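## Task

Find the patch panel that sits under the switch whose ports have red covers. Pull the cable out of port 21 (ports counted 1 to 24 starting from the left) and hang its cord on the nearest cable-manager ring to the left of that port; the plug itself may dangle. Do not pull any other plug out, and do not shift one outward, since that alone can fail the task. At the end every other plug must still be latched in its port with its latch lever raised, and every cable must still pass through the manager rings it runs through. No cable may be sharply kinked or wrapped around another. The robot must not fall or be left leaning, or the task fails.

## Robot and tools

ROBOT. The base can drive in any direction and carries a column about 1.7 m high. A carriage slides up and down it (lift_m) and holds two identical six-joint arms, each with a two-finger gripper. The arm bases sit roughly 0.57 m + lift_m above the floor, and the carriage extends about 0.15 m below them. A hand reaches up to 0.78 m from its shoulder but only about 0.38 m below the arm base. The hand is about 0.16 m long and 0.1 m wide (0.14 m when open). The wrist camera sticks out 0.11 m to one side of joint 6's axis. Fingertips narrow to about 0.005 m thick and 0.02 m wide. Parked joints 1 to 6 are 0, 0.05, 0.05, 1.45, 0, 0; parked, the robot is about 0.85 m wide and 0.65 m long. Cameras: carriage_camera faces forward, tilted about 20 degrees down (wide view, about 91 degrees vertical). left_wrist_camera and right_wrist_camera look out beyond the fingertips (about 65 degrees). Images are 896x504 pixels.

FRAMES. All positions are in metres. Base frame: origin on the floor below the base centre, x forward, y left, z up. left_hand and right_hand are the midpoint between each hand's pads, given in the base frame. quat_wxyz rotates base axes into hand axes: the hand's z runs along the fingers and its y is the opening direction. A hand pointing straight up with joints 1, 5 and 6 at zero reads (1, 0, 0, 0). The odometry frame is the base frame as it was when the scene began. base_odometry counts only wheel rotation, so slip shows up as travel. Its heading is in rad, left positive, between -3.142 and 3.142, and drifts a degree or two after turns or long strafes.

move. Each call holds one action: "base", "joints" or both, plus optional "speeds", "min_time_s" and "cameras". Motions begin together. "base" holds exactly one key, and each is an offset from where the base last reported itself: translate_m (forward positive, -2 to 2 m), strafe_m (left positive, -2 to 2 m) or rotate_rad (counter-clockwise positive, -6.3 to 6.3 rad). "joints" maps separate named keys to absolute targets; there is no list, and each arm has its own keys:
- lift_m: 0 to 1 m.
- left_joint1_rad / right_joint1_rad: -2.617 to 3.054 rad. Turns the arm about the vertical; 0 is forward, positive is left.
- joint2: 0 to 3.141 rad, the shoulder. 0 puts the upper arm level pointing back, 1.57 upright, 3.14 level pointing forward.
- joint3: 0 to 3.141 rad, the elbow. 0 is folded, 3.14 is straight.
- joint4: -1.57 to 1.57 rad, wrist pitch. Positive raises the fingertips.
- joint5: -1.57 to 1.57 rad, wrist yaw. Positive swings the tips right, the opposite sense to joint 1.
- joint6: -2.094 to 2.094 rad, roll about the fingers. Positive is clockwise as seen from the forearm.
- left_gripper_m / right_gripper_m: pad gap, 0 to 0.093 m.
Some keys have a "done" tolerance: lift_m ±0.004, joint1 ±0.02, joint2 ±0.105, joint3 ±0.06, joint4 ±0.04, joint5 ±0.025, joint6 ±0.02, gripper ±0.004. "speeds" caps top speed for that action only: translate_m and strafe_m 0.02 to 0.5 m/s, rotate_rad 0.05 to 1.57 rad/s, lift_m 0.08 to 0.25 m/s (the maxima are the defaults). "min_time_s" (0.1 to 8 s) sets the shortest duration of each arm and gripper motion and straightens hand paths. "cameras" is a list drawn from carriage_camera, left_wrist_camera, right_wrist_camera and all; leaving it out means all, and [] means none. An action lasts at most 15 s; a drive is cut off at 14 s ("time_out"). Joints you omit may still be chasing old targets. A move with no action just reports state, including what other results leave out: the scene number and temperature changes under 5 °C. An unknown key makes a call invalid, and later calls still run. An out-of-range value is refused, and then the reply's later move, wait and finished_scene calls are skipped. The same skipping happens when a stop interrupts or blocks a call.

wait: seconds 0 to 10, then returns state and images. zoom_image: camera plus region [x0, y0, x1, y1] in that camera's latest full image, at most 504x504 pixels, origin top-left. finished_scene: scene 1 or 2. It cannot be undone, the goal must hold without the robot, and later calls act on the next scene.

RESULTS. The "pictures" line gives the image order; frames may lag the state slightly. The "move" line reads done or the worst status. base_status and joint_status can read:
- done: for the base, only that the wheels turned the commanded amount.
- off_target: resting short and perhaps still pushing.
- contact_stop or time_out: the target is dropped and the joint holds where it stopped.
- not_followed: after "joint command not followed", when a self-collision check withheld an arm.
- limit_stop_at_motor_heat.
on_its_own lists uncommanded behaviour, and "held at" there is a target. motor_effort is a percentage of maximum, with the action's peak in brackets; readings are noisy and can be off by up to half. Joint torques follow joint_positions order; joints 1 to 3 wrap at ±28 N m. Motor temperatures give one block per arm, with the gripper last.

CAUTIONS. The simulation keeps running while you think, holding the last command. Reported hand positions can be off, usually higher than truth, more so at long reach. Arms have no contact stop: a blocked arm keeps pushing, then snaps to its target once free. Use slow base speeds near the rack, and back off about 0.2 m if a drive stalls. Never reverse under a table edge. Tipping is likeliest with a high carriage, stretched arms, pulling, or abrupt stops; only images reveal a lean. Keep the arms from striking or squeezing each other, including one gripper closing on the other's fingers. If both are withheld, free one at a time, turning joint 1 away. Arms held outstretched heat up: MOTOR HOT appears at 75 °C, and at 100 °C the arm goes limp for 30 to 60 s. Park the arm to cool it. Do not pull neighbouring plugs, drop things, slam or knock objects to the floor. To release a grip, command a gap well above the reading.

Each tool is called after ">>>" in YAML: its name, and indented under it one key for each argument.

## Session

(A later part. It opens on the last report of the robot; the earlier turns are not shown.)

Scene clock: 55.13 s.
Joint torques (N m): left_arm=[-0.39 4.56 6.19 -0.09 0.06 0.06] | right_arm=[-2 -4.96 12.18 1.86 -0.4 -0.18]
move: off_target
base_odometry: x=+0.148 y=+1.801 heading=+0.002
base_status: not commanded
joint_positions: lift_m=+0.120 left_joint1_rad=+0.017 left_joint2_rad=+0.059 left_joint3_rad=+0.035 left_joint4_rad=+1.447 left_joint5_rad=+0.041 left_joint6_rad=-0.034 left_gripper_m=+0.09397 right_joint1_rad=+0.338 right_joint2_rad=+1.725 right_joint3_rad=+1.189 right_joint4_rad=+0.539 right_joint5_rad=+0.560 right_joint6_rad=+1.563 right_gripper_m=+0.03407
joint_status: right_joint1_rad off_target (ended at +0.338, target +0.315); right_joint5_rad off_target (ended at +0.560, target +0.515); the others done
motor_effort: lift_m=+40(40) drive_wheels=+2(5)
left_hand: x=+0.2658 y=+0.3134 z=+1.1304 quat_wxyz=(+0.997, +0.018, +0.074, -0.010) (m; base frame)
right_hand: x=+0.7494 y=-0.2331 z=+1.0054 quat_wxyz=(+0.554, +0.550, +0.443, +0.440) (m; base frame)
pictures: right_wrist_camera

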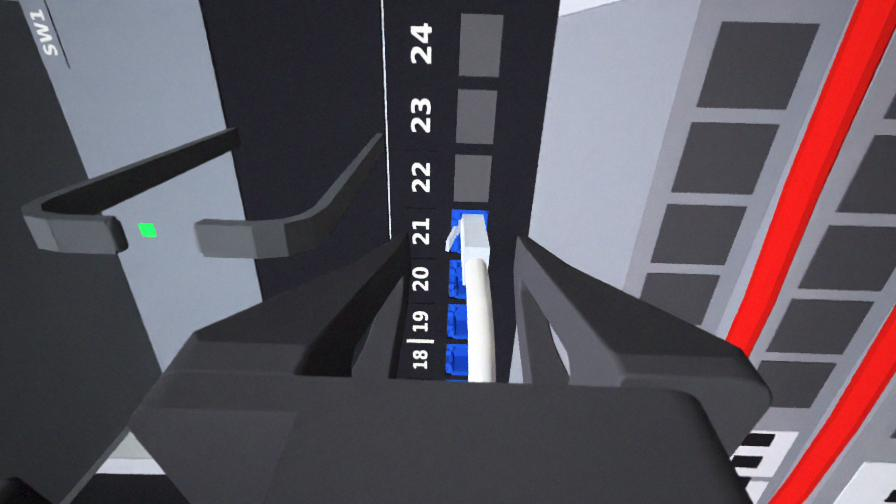

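>>> wait:
  seconds: 0.1
  cameras: ["carriage_camera","right_wrist_camera"]

>>> zoom_image:
  camera: "carriage_camera"
  region: [460, 150, 640, 250]

>>> zoom_image:
  camera: "right_wrist_camera"
  region: [140, 120, 500, 400]

Scene clock: 56.20 s.
Joint torques (N m): left_arm=[-0.46 4.44 6.27 -0.13 0.03 0.05] | right_arm=[-2.03 -4.97 12.15 1.87 -0.41 -0.19]
base_odometry: x=+0.148 y=+1.801 heading=+0.002
base_status: not commanded
joint_positions: lift_m=+0.120 left_joint1_rad=+0.017 left_joint2_rad=+0.059 left_joint3_rad=+0.035 left_joint4_rad=+1.447 left_joint5_rad=+0.041 left_joint6_rad=-0.034 left_gripper_m=+0.09397 right_joint1_rad=+0.338 right_joint2_rad=+1.725 right_joint3_rad=+1.189 right_joint4_rad=+0.539 right_joint5_rad=+0.560 right_joint6_rad=+1.563 right_gripper_m=+0.03407
joint_status: right_joint1_rad off_target (ended at +0.338, target +0.315); right_joint5_rad off_target (ended at +0.560, target +0.515); the others done
motor_effort: lift_m=+39(40) drive_wheels=+2(5)
left_hand: x=+0.2658 y=+0.3134 z=+1.1304 quat_wxyz=(+0.997, +0.018, +0.074, -0.010) (m; base frame)
right_hand: x=+0.7494 y=-0.2331 z=+1.0053 quat_wxyz=(+0.554, +0.551, +0.443, +0.440) (m; base frame)
wait: 0.10 s; at rest from the start
pictures: carriage_camera, right_wrist_camera

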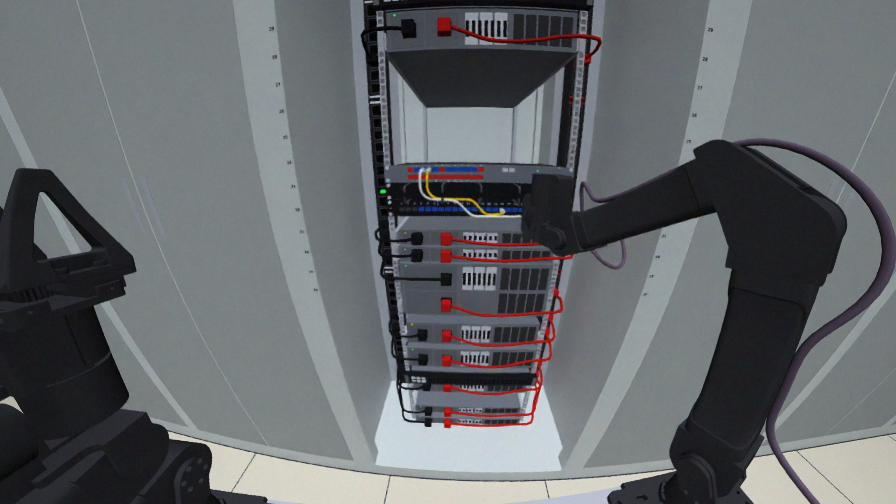

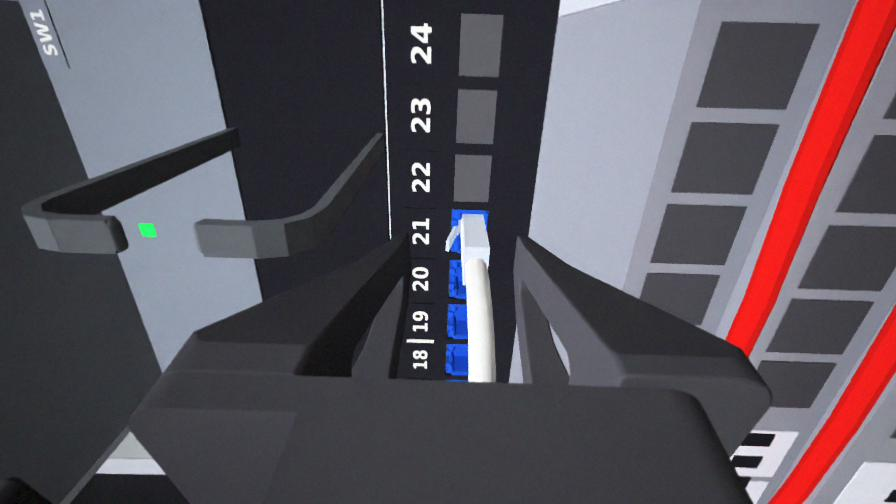

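Scaled by 2.800 from the camera's 896x504 image, which has a finer 1280x720 frame.

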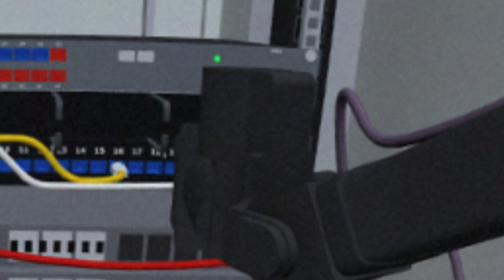

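Scaled by 1.400 from the camera's 896x504 image, which has a finer 1280x720 frame.

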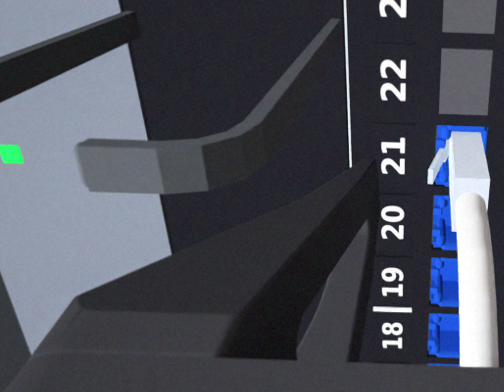

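>>> move:
  joints: {"right_joint1_rad": 0.32, "right_joint2_rad": 1.718, "right_joint3_rad": 1.168, "right_joint4_rad": 0.54, "right_joint5_rad": 0.52}
  min_time_s: 2
  cameras: ["right_wrist_camera"]

>>> zoom_image:
  camera: "right_wrist_camera"
  region: [300, 120, 620, 300]

Scene clock: 59.17 s.
Joint torques (N m): left_arm=[-0.44 4.56 6.24 -0.14 0.05 0.04] | right_arm=[-1.5 -9.8 6.9 1.89 -0.33 -0.19]
move: off_target
base_odometry: x=+0.148 y=+1.801 heading=+0.002
base_status: not commanded
joint_positions: lift_m=+0.120 left_joint1_rad=+0.017 left_joint2_rad=+0.059 left_joint3_rad=+0.035 left_joint4_rad=+1.447 left_joint5_rad=+0.041 left_joint6_rad=-0.034 left_gripper_m=+0.09397 right_joint1_rad=+0.338 right_joint2_rad=+1.724 right_joint3_rad=+1.179 right_joint4_rad=+0.555 right_joint5_rad=+0.555 right_joint6_rad=+1.563 right_gripper_m=+0.03407
joint_status: right_joint5_rad off_target (ended at +0.555, target +0.520); the others done
motor_effort: lift_m=+39(40) drive_wheels=+4(4)
left_hand: x=+0.2658 y=+0.3134 z=+1.1304 quat_wxyz=(+0.997, +0.018, +0.074, -0.010) (m; base frame)
right_hand: x=+0.7486 y=-0.2326 z=+1.0050 quat_wxyz=(+0.554, +0.548, +0.441, +0.444) (m; base frame)
pictures: right_wrist_camera

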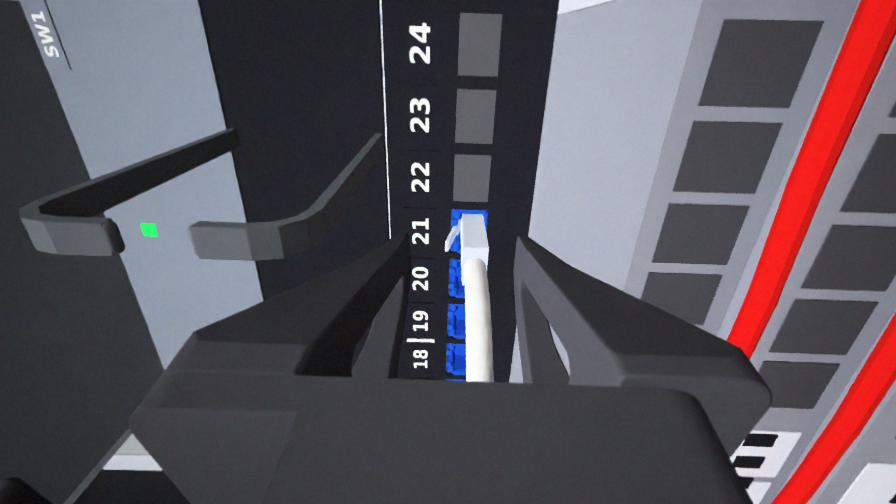

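Scaled by 1.575 from the camera's 896x504 image, which has a finer 1280x720 frame.

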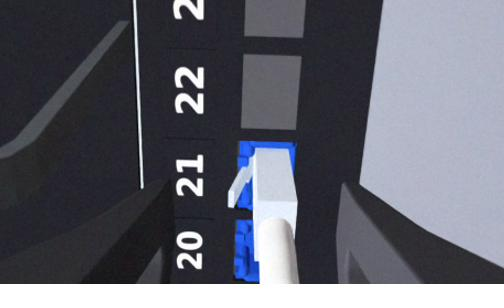

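>>> move:
  joints: {"right_joint1_rad": 0.315, "right_joint2_rad": 1.70, "right_joint3_rad": 1.140, "right_joint4_rad": 0.552, "right_joint5_rad": 0.51}
  min_time_s: 2
  cameras: ["right_wrist_camera"]

>>> zoom_image:
  camera: "right_wrist_camera"
  region: [300, 120, 620, 300]

Scene clock: 61.67 s.
Joint torques (N m): left_arm=[-0.47 4.71 6.2 -0.11 0.03 0.05] | right_arm=[-0.88 -10.99 6.6 1.97 -0.08 -0.19]
move: done
base_odometry: x=+0.148 y=+1.801 heading=+0.002
base_status: not commanded
joint_positions: lift_m=+0.120 left_joint1_rad=+0.017 left_joint2_rad=+0.059 left_joint3_rad=+0.035 left_joint4_rad=+1.447 left_joint5_rad=+0.041 left_joint6_rad=-0.034 left_gripper_m=+0.09397 right_joint1_rad=+0.326 right_joint2_rad=+1.719 right_joint3_rad=+1.154 right_joint4_rad=+0.563 right_joint5_rad=+0.522 right_joint6_rad=+1.563 right_gripper_m=+0.03407
joint_status: all done
motor_effort: lift_m=+39(40) drive_wheels=+3(4)
left_hand: x=+0.2658 y=+0.3134 z=+1.1304 quat_wxyz=(+0.997, +0.018, +0.074, -0.010) (m; base frame)
right_hand: x=+0.7481 y=-0.2339 z=+0.9973 quat_wxyz=(+0.548, +0.545, +0.452, +0.446) (m; base frame)
pictures: right_wrist_camera

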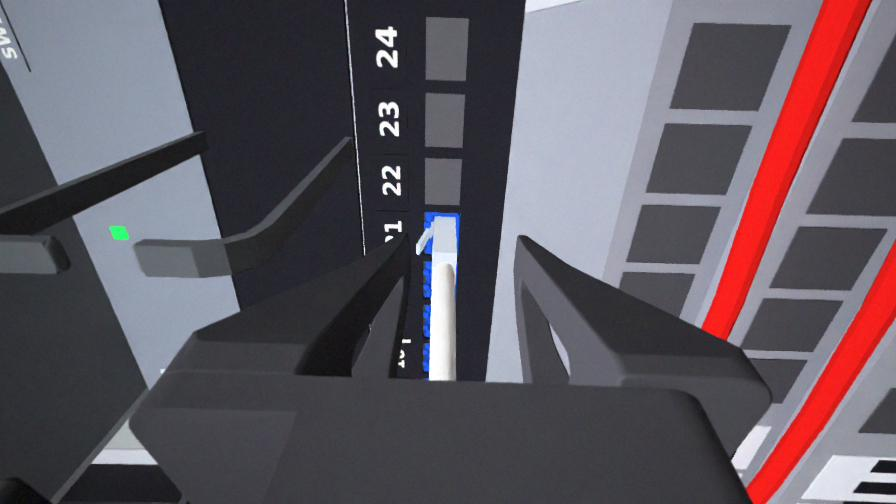

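Scaled by 1.575 from the camera's 896x504 image, which has a finer 1280x720 frame.

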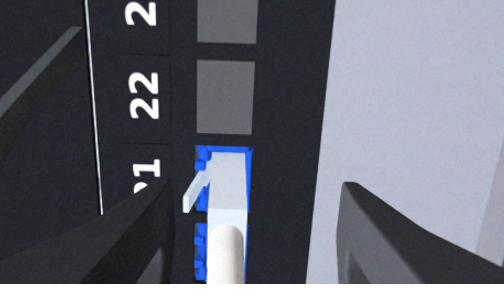

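>>> move:
  joints: {"lift_m": 0.127}
  cameras: ["right_wrist_camera"]

>>> zoom_image:
  camera: "right_wrist_camera"
  region: [300, 120, 620, 300]

Scene clock: 62.33 s.
Joint torques (N m): left_arm=[-0.47 4.53 6.31 -0.11 0.03 0.04] | right_arm=[-0.46 -10.61 7.08 1.99 -0.05 -0.19]
move: done
base_odometry: x=+0.148 y=+1.801 heading=+0.002
base_status: not commanded
joint_positions: lift_m=+0.127 left_joint1_rad=+0.017 left_joint2_rad=+0.059 left_joint3_rad=+0.035 left_joint4_rad=+1.447 left_joint5_rad=+0.041 left_joint6_rad=-0.034 left_gripper_m=+0.09397 right_joint1_rad=+0.322 right_joint2_rad=+1.715 right_joint3_rad=+1.148 right_joint4_rad=+0.561 right_joint5_rad=+0.520 right_joint6_rad=+1.563 right_gripper_m=+0.03407
joint_status: all done
motor_effort: lift_m=+39(47) drive_wheels=+2(4)
left_hand: x=+0.2658 y=+0.3134 z=+1.1374 quat_wxyz=(+0.997, +0.018, +0.074, -0.010) (m; base frame)
right_hand: x=+0.7474 y=-0.2363 z=+1.0035 quat_wxyz=(+0.548, +0.546, +0.452, +0.444) (m; base frame)
pictures: right_wrist_camera

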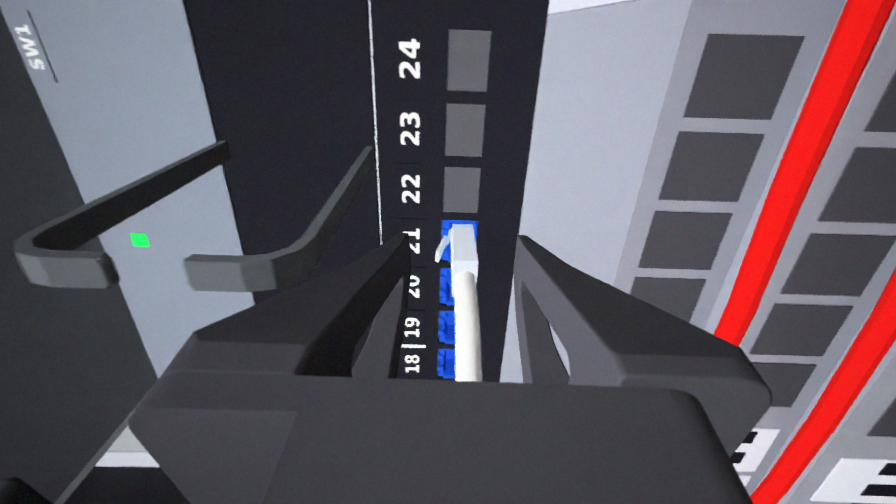

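Scaled by 1.575 from the camera's 896x504 image, which has a finer 1280x720 frame.

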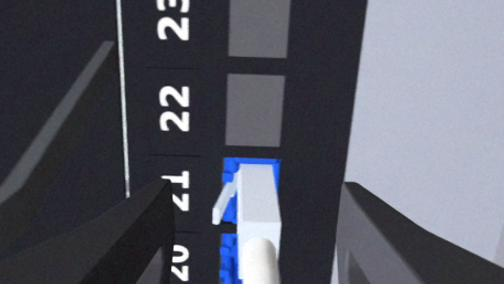

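>>> move:
  joints: {"right_gripper_m": 0.013}
  min_time_s: 1.5
  cameras: ["right_wrist_camera"]

>>> zoom_image:
  camera: "right_wrist_camera"
  region: [300, 120, 620, 300]

Scene clock: 64.37 s.
Joint torques (N m): left_arm=[-0.35 4.49 6.23 -0.11 0.03 0.08] | right_arm=[-0.43 -10.58 7.1 2 -0.06 -0.19]
move: done
base_odometry: x=+0.148 y=+1.801 heading=+0.002
base_status: not commanded
joint_positions: lift_m=+0.127 left_joint1_rad=+0.017 left_joint2_rad=+0.059 left_joint3_rad=+0.035 left_joint4_rad=+1.447 left_joint5_rad=+0.041 left_joint6_rad=-0.034 left_gripper_m=+0.09397 right_joint1_rad=+0.322 right_joint2_rad=+1.715 right_joint3_rad=+1.148 right_joint4_rad=+0.561 right_joint5_rad=+0.520 right_joint6_rad=+1.563 right_gripper_m=+0.01309
joint_status: all done
motor_effort: lift_m=+39(39) drive_wheels=+3(4)
left_hand: x=+0.2658 y=+0.3134 z=+1.1374 quat_wxyz=(+0.997, +0.018, +0.074, -0.010) (m; base frame)
right_hand: x=+0.7474 y=-0.2363 z=+1.0035 quat_wxyz=(+0.548, +0.546, +0.452, +0.444) (m; base frame)
pictures: right_wrist_camera

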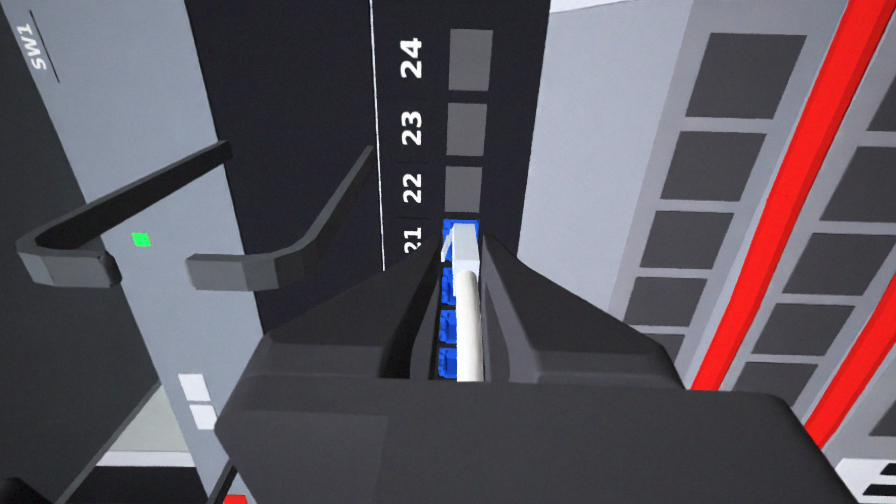

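Scaled by 1.575 from the camera's 896x504 image, which has a finer 1280x720 frame.

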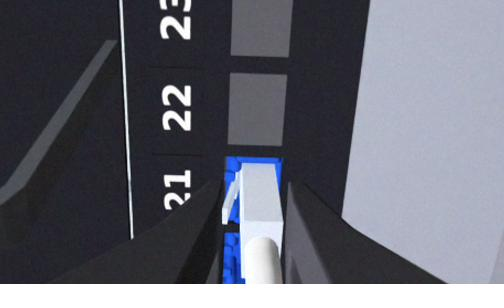

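>>> move:
  joints: {"right_gripper_m": 0.005}
  min_time_s: 1.5
  cameras: ["right_wrist_camera"]

>>> zoom_image:
  camera: "right_wrist_camera"
  region: [300, 120, 620, 300]

Scene clock: 66.37 s.
Joint torques (N m): left_arm=[-0.36 4.42 6.19 -0.06 0.02 0.06] | right_arm=[-0.44 -10.56 7.09 1.99 -0.06 -0.25]
move: done
base_odometry: x=+0.148 y=+1.801 heading=+0.002
base_status: not commanded
joint_positions: lift_m=+0.127 left_joint1_rad=+0.017 left_joint2_rad=+0.059 left_joint3_rad=+0.035 left_joint4_rad=+1.447 left_joint5_rad=+0.041 left_joint6_rad=-0.034 left_gripper_m=+0.09397 right_joint1_rad=+0.322 right_joint2_rad=+1.715 right_joint3_rad=+1.148 right_joint4_rad=+0.561 right_joint5_rad=+0.520 right_joint6_rad=+1.569 right_gripper_m=+0.00593
joint_status: all done
motor_effort: lift_m=+39(39) drive_wheels=+3(4)
left_hand: x=+0.2658 y=+0.3134 z=+1.1374 quat_wxyz=(+0.997, +0.018, +0.074, -0.010) (m; base frame)
right_hand: x=+0.7474 y=-0.2363 z=+1.0036 quat_wxyz=(+0.547, +0.547, +0.451, +0.446) (m; base frame)
pictures: right_wrist_camera

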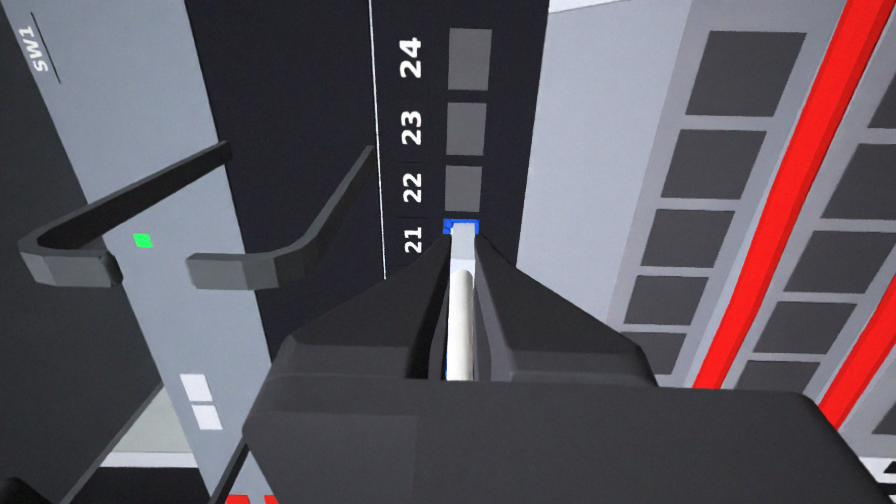

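Scaled by 1.575 from the camera's 896x504 image, which has a finer 1280x720 frame.

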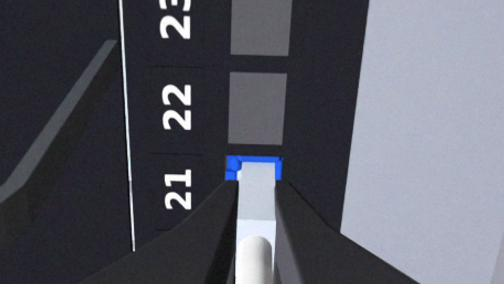

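>>> move:
  joints: {"right_gripper_m": 0.003}
  min_time_s: 0.5
  cameras: []

>>> move:
  base: {"translate_m": -0.03}
  speeds: {"translate_m": 0.03}
  cameras: ["right_wrist_camera"]

Scene clock: 67.37 s.
Joint torques (N m): left_arm=[-0.55 4.45 6.19 -0.08 0.04 0.05] | right_arm=[-0.46 -10.56 7.09 1.98 -0.06 -0.24]
move: done
base_odometry: x=+0.148 y=+1.801 heading=+0.002
base_status: not commanded
joint_positions: lift_m=+0.127 left_joint1_rad=+0.017 left_joint2_rad=+0.059 left_joint3_rad=+0.035 left_joint4_rad=+1.447 left_joint5_rad=+0.041 left_joint6_rad=-0.034 left_gripper_m=+0.09397 right_joint1_rad=+0.322 right_joint2_rad=+1.715 right_joint3_rad=+1.148 right_joint4_rad=+0.561 right_joint5_rad=+0.520 right_joint6_rad=+1.569 right_gripper_m=+0.00592
joint_status: all done
motor_effort: lift_m=+38(39) drive_wheels=+4(4)
left_hand: x=+0.2658 y=+0.3134 z=+1.1374 quat_wxyz=(+0.997, +0.018, +0.074, -0.010) (m; base frame)
right_hand: x=+0.7474 y=-0.2363 z=+1.0036 quat_wxyz=(+0.547, +0.547, +0.451, +0.446) (m; base frame)
pictures: none
No camera images: "cameras" was empty.

Scene clock: 68.87 s.
Joint torques (N m): left_arm=[-0.69 4.4 6.17 -0.07 0.02 0.08] | right_arm=[0.09 -10.44 7.09 2 0.15 -0.25]
move: done
base_odometry: x=+0.118 y=+1.801 heading=+0.002
base_status: done
joint_positions: lift_m=+0.127 left_joint1_rad=+0.017 left_joint2_rad=+0.059 left_joint3_rad=+0.035 left_joint4_rad=+1.449 left_joint5_rad=+0.041 left_joint6_rad=-0.034 left_gripper_m=+0.09397 right_joint1_rad=+0.316 right_joint2_rad=+1.715 right_joint3_rad=+1.148 right_joint4_rad=+0.561 right_joint5_rad=+0.500 right_joint6_rad=+1.569 right_gripper_m=+0.00586
joint_status: not commanded
motor_effort: lift_m=+39(39) drive_wheels=+0(12)
left_hand: x=+0.2656 y=+0.3134 z=+1.1374 quat_wxyz=(+0.997, +0.018, +0.073, -0.010) (m; base frame)
right_hand: x=+0.7485 y=-0.2359 z=+1.0035 quat_wxyz=(+0.543, +0.544, +0.454, +0.450) (m; base frame)
pictures: right_wrist_camera

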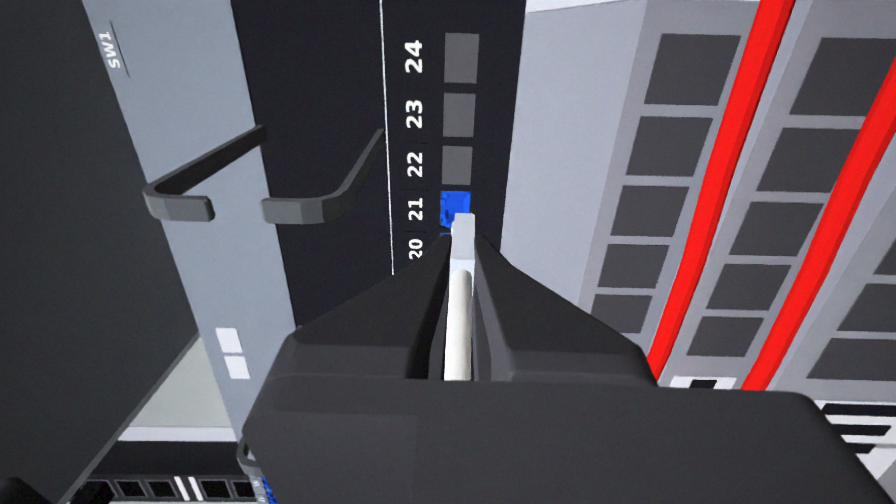

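>>> move:
  base: {"translate_m": -0.06}
  speeds: {"translate_m": 0.05}
  cameras: ["right_wrist_camera","carriage_camera"]

>>> zoom_image:
  camera: "carriage_camera"
  region: [390, 150, 590, 260]

Scene clock: 70.83 s.
Joint torques (N m): left_arm=[-0.42 4.4 6.26 -0.11 0.02 0.03] | right_arm=[0.1 -10.55 7.12 2 0.13 -0.25]
move: done
base_odometry: x=+0.058 y=+1.800 heading=+0.002
base_status: done
joint_positions: lift_m=+0.127 left_joint1_rad=+0.017 left_joint2_rad=+0.059 left_joint3_rad=+0.035 left_joint4_rad=+1.448 left_joint5_rad=+0.041 left_joint6_rad=-0.034 left_gripper_m=+0.09397 right_joint1_rad=+0.316 right_joint2_rad=+1.715 right_joint3_rad=+1.148 right_joint4_rad=+0.561 right_joint5_rad=+0.500 right_joint6_rad=+1.569 right_gripper_m=+0.00586
joint_status: not commanded
motor_effort: lift_m=+39(39) drive_wheels=+3(10)
left_hand: x=+0.2657 y=+0.3134 z=+1.1374 quat_wxyz=(+0.997, +0.018, +0.074, -0.010) (m; base frame)
right_hand: x=+0.7485 y=-0.2360 z=+1.0035 quat_wxyz=(+0.544, +0.544, +0.454, +0.450) (m; base frame)
pictures: carriage_camera, right_wrist_camera

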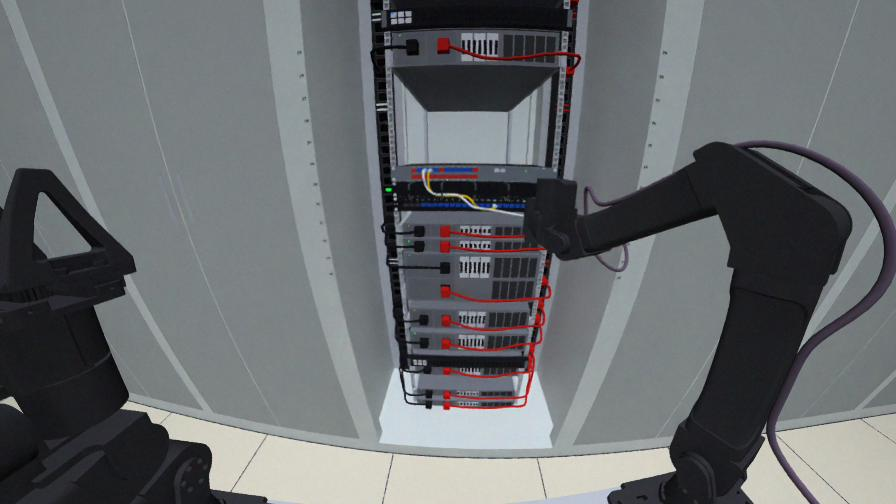

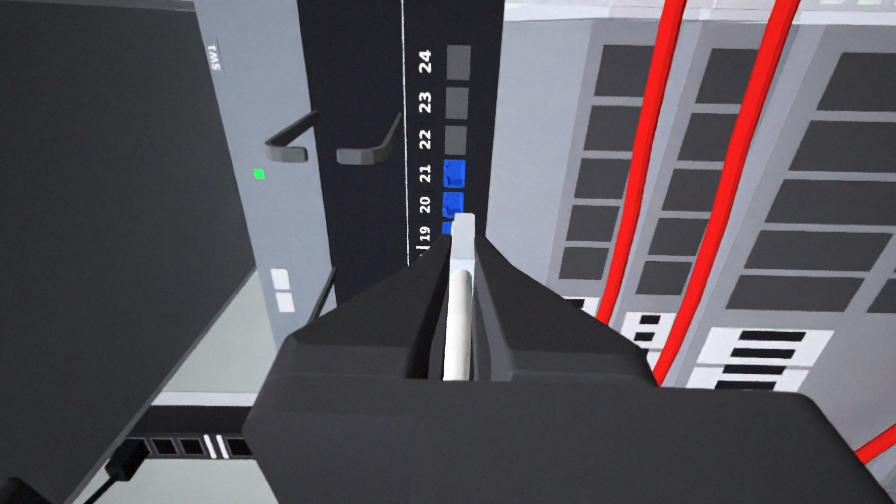

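Scaled by 2.520 from the camera's 896x504 image, which has a finer 1280x720 frame.

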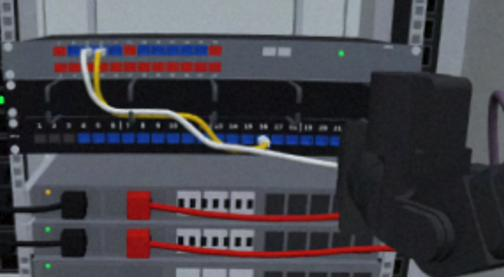

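>>> move:
  base: {"translate_m": -0.03}
  speeds: {"translate_m": 0.05}
  cameras: []

>>> move:
  base: {"strafe_m": -0.15}
  speeds: {"strafe_m": 0.04}
  joints: {"right_joint1_rad": 0.68, "right_joint2_rad": 2.042, "right_joint3_rad": 1.60, "right_joint4_rad": 0.44, "right_joint5_rad": 0.86}
  min_time_s: 4
  cameras: ["carriage_camera","right_wrist_camera"]

>>> zoom_image:
  camera: "carriage_camera"
  region: [430, 150, 630, 260]

Scene clock: 75.67 s.
Joint torques (N m): left_arm=[-0.46 4.56 6.28 -0.08 0.03 0.04] | right_arm=[0.1 -10.56 7.15 1.99 0.14 -0.24]
move: done
base_odometry: x=+0.028 y=+1.800 heading=+0.002
base_status: done
joint_positions: lift_m=+0.127 left_joint1_rad=+0.017 left_joint2_rad=+0.059 left_joint3_rad=+0.035 left_joint4_rad=+1.447 left_joint5_rad=+0.041 left_joint6_rad=-0.034 left_gripper_m=+0.09397 right_joint1_rad=+0.316 right_joint2_rad=+1.715 right_joint3_rad=+1.148 right_joint4_rad=+0.561 right_joint5_rad=+0.500 right_joint6_rad=+1.569 right_gripper_m=+0.00586
joint_status: not commanded
motor_effort: lift_m=+39(39) drive_wheels=-5(14)
left_hand: x=+0.2660 y=+0.3135 z=+1.1374 quat_wxyz=(+0.997, +0.018, +0.074, -0.010) (m; base frame)
right_hand: x=+0.7485 y=-0.2360 z=+1.0035 quat_wxyz=(+0.544, +0.544, +0.454, +0.450) (m; base frame)
pictures: none
No camera images: "cameras" was empty.

Scene clock: 79.97 s.
Joint torques (N m): left_arm=[-0.46 4.41 6.19 -0.08 0.04 0.05] | right_arm=[0.85 -10.18 9.89 1.71 0.11 -0.25]
move: done
base_odometry: x=+0.029 y=+1.650 heading=+0.002
base_status: done
joint_positions: lift_m=+0.127 left_joint1_rad=+0.017 left_joint2_rad=+0.059 left_joint3_rad=+0.035 left_joint4_rad=+1.447 left_joint5_rad=+0.041 left_joint6_rad=-0.034 left_gripper_m=+0.09397 right_joint1_rad=+0.674 right_joint2_rad=+2.021 right_joint3_rad=+1.575 right_joint4_rad=+0.456 right_joint5_rad=+0.849 right_joint6_rad=+1.569 right_gripper_m=+0.00586
joint_status: all done
motor_effort: lift_m=+39(39) drive_wheels=+1(11)
left_hand: x=+0.2660 y=+0.3135 z=+1.1374 quat_wxyz=(+0.997, +0.018, +0.074, -0.010) (m; base frame)
right_hand: x=+0.7525 y=-0.0653 z=+1.0125 quat_wxyz=(+0.542, +0.541, +0.451, +0.457) (m; base frame)
pictures: carriage_camera, right_wrist_camera

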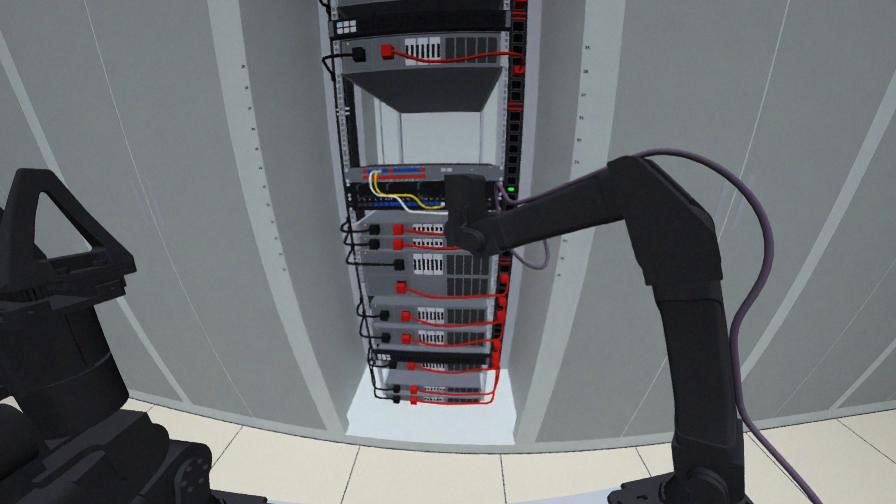

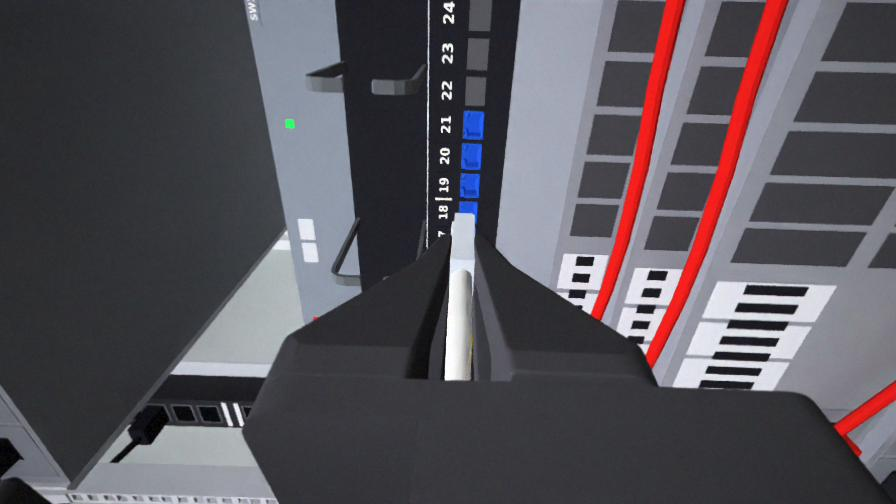

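Scaled by 2.520 from the camera's 896x504 image, which has a finer 1280x720 frame.

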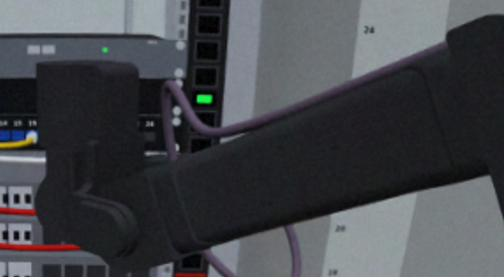

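>>> move:
  joints: {"left_joint1_rad": -0.3, "left_joint2_rad": 1.2, "left_joint3_rad": 0.7, "left_joint4_rad": 0.56, "left_joint5_rad": -0.3, "left_joint6_rad": -1.57, "left_gripper_m": 0.04}
  min_time_s: 2
  cameras: []

>>> move:
  joints: {"left_joint1_rad": -0.727, "left_joint2_rad": 1.592, "left_joint3_rad": 1.035, "left_joint4_rad": 0.56, "left_joint5_rad": -0.727, "left_joint6_rad": -1.57}
  min_time_s: 2

>>> zoom_image:
  camera: "left_wrist_camera"
  region: [250, 0, 700, 252]

Scene clock: 83.07 s.
Joint torques (N m): left_arm=[-1.14 -4.33 11.4 2.1 -0.11 0.05] | right_arm=[0.79 -10.32 9.92 1.72 0.12 -0.25]
Motor temperatures (°C): left_arm=[32 32 42 36 31 27 31] | right_arm=[32 39 44 44 29 29 29]
move: done
base_odometry: x=+0.029 y=+1.650 heading=+0.002
base_status: not commanded
joint_positions: lift_m=+0.127 left_joint1_rad=-0.294 left_joint2_rad=+1.190 left_joint3_rad=+0.667 left_joint4_rad=+0.576 left_joint5_rad=-0.289 left_joint6_rad=-1.561 left_gripper_m=+0.04006 right_joint1_rad=+0.674 right_joint2_rad=+2.023 right_joint3_rad=+1.575 right_joint4_rad=+0.455 right_joint5_rad=+0.851 right_joint6_rad=+1.569 right_gripper_m=+0.00586
joint_status: all done
motor_effort: lift_m=+39(39) drive_wheels=+0(1)
left_hand: x=+0.6264 y=+0.2499 z=+1.0118 quat_wxyz=(+0.510, -0.487, +0.487, -0.515) (m; base frame)
right_hand: x=+0.7527 y=-0.0654 z=+1.0110 quat_wxyz=(+0.543, +0.542, +0.452, +0.455) (m; base frame)
pictures: none
No camera images: "cameras" was empty.

Scene clock: 85.37 s.
Joint torques (N m): left_arm=[-1.13 -7.76 11.1 1.92 -0.12 0.05] | right_arm=[0.8 -10.35 9.91 1.73 0.12 -0.24]
move: done
base_odometry: x=+0.029 y=+1.650 heading=+0.002
base_status: not commanded
joint_positions: lift_m=+0.127 left_joint1_rad=-0.722 left_joint2_rad=+1.575 left_joint3_rad=+1.003 left_joint4_rad=+0.573 left_joint5_rad=-0.715 left_joint6_rad=-1.563 left_gripper_m=+0.04006 right_joint1_rad=+0.674 right_joint2_rad=+2.023 right_joint3_rad=+1.575 right_joint4_rad=+0.455 right_joint5_rad=+0.851 right_joint6_rad=+1.569 right_gripper_m=+0.00586
joint_status: all done
motor_effort: lift_m=+39(39) drive_wheels=+0(2)
left_hand: x=+0.6493 y=+0.0982 z=+1.0064 quat_wxyz=(+0.500, -0.496, +0.503, -0.500) (m; base frame)
right_hand: x=+0.7527 y=-0.0654 z=+1.0110 quat_wxyz=(+0.543, +0.542, +0.452, +0.455) (m; base frame)
pictures: carriage_camera, left_wrist_camera, right_wrist_camera

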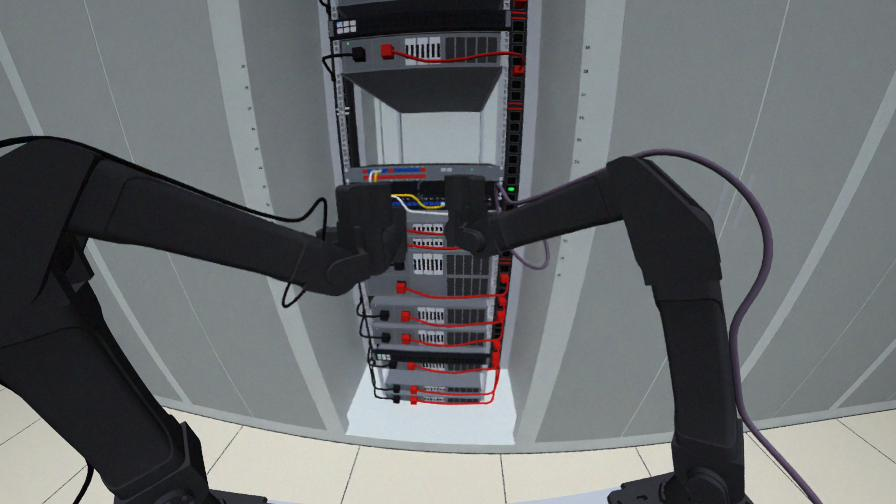

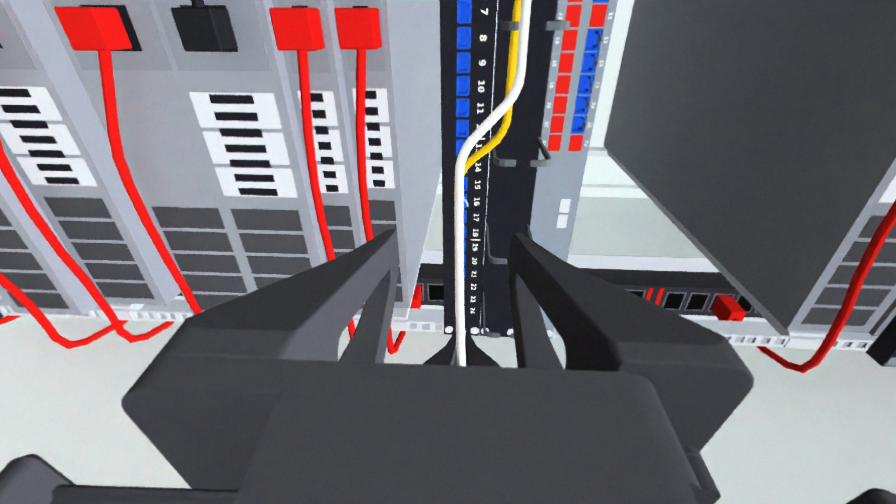

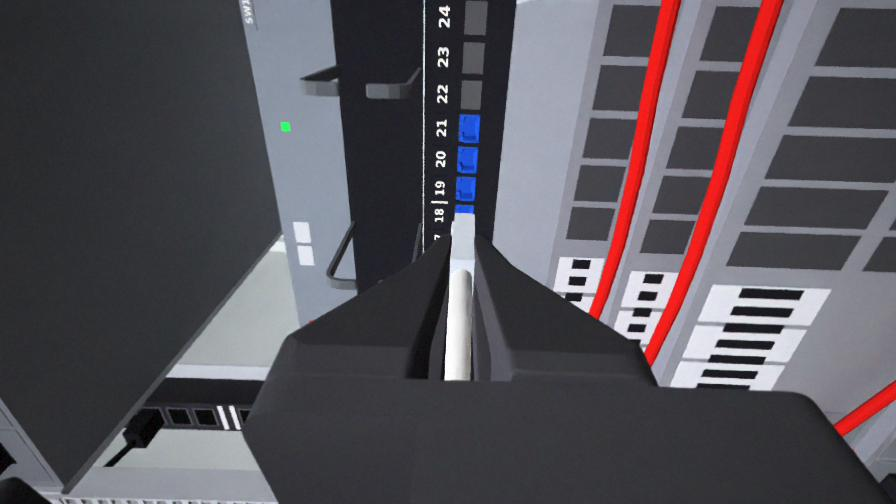

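Scaled by 1.120 from the camera's 896x504 image, which has a finer 1280x720 frame.

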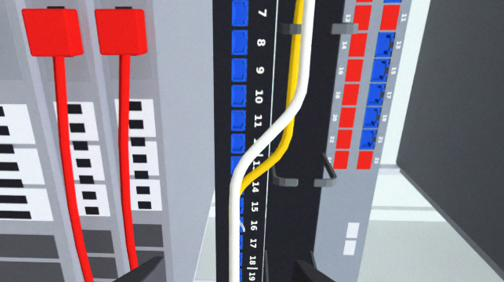

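>>> move:
  joints: {"right_joint1_rad": 0.535, "right_joint2_rad": 1.848, "right_joint3_rad": 1.338, "right_joint4_rad": 0.505, "right_joint5_rad": 0.437}
  min_time_s: 2.5
  cameras: []

>>> move:
  joints: {"left_joint1_rad": -0.705, "left_joint2_rad": 1.835, "left_joint3_rad": 1.305, "left_joint4_rad": 0.531, "left_joint5_rad": -0.512}
  min_time_s: 3

>>> zoom_image:
  camera: "left_wrist_camera"
  region: [300, 50, 660, 300]

Scene clock: 89.33 s.
Joint torques (N m): left_arm=[-1.09 -7.66 11.11 1.92 -0.08 0.07] | right_arm=[-1.1 -13.55 6.58 2.14 0.09 -0.24]
move: done
base_odometry: x=+0.029 y=+1.650 heading=+0.002
base_status: not commanded
joint_positions: lift_m=+0.127 left_joint1_rad=-0.722 left_joint2_rad=+1.575 left_joint3_rad=+1.003 left_joint4_rad=+0.573 left_joint5_rad=-0.717 left_joint6_rad=-1.564 left_gripper_m=+0.04006 right_joint1_rad=+0.548 right_joint2_rad=+1.877 right_joint3_rad=+1.354 right_joint4_rad=+0.506 right_joint5_rad=+0.434 right_joint6_rad=+1.569 right_gripper_m=+0.00586
joint_status: all done
motor_effort: lift_m=+39(39) drive_wheels=+0(2)
left_hand: x=+0.6493 y=+0.0985 z=+1.0064 quat_wxyz=(+0.501, -0.497, +0.503, -0.500) (m; base frame)
right_hand: x=+0.7527 y=-0.0833 z=+1.0018 quat_wxyz=(+0.469, +0.472, +0.534, +0.521) (m; base frame)
pictures: none
No camera images: "cameras" was empty.

Scene clock: 92.63 s.
Joint torques (N m): left_arm=[-0.03 -10.29 11.25 2.04 0.15 0.07] | right_arm=[-1.1 -13.53 6.57 2.12 0.08 -0.24]
move: done
base_odometry: x=+0.029 y=+1.650 heading=+0.002
base_status: not commanded
joint_positions: lift_m=+0.127 left_joint1_rad=-0.711 left_joint2_rad=+1.814 left_joint3_rad=+1.272 left_joint4_rad=+0.546 left_joint5_rad=-0.523 left_joint6_rad=-1.564 left_gripper_m=+0.04006 right_joint1_rad=+0.548 right_joint2_rad=+1.877 right_joint3_rad=+1.354 right_joint4_rad=+0.507 right_joint5_rad=+0.433 right_joint6_rad=+1.569 right_gripper_m=+0.00586
joint_status: all done
motor_effort: lift_m=+39(39) drive_wheels=+0(2)
left_hand: x=+0.6978 y=+0.0277 z=+1.0070 quat_wxyz=(+0.453, -0.449, +0.545, -0.545) (m; base frame)
right_hand: x=+0.7526 y=-0.0832 z=+1.0019 quat_wxyz=(+0.469, +0.471, +0.534, +0.522) (m; base frame)
pictures: carriage_camera, left_wrist_camera, right_wrist_camera

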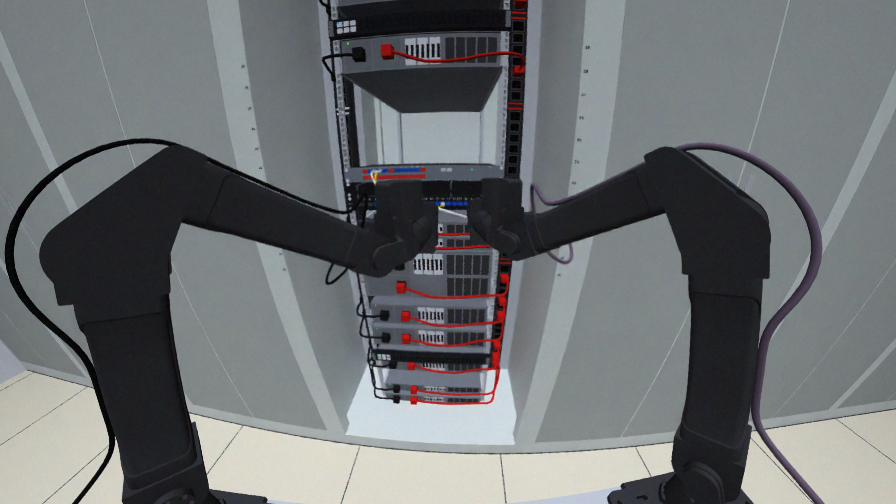

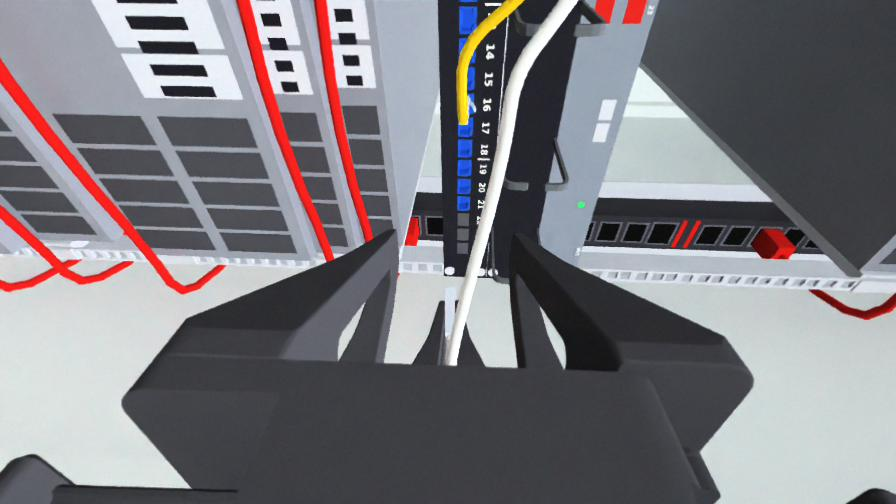

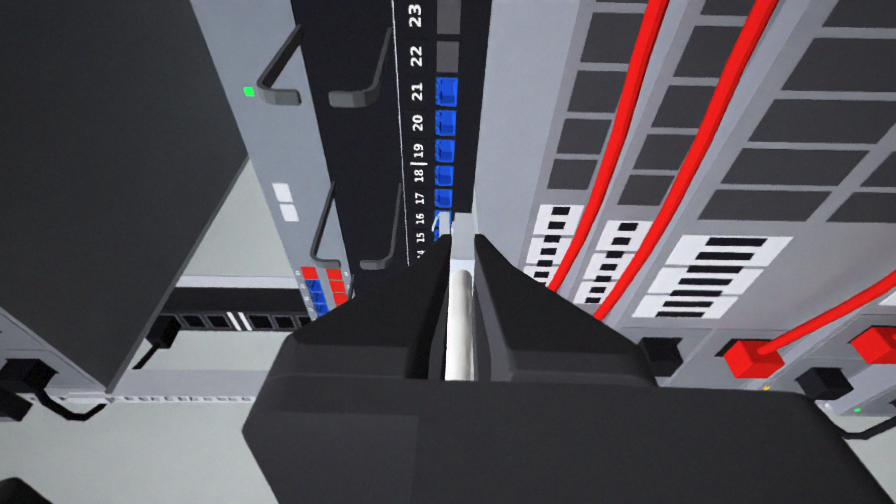

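Scaled by 1.400 from the camera's 896x504 image, which has a finer 1280x720 frame.

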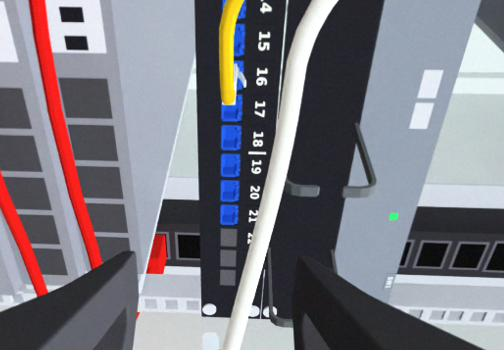

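>>> zoom_image:
  camera: "left_wrist_camera"
  region: [440, 0, 660, 140]

Scaled by 2.291 from the camera's 896x504 image, which has a finer 1280x720 frame.

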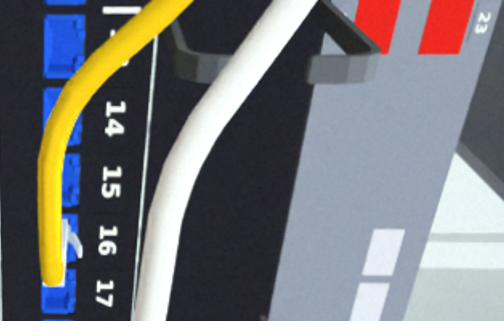

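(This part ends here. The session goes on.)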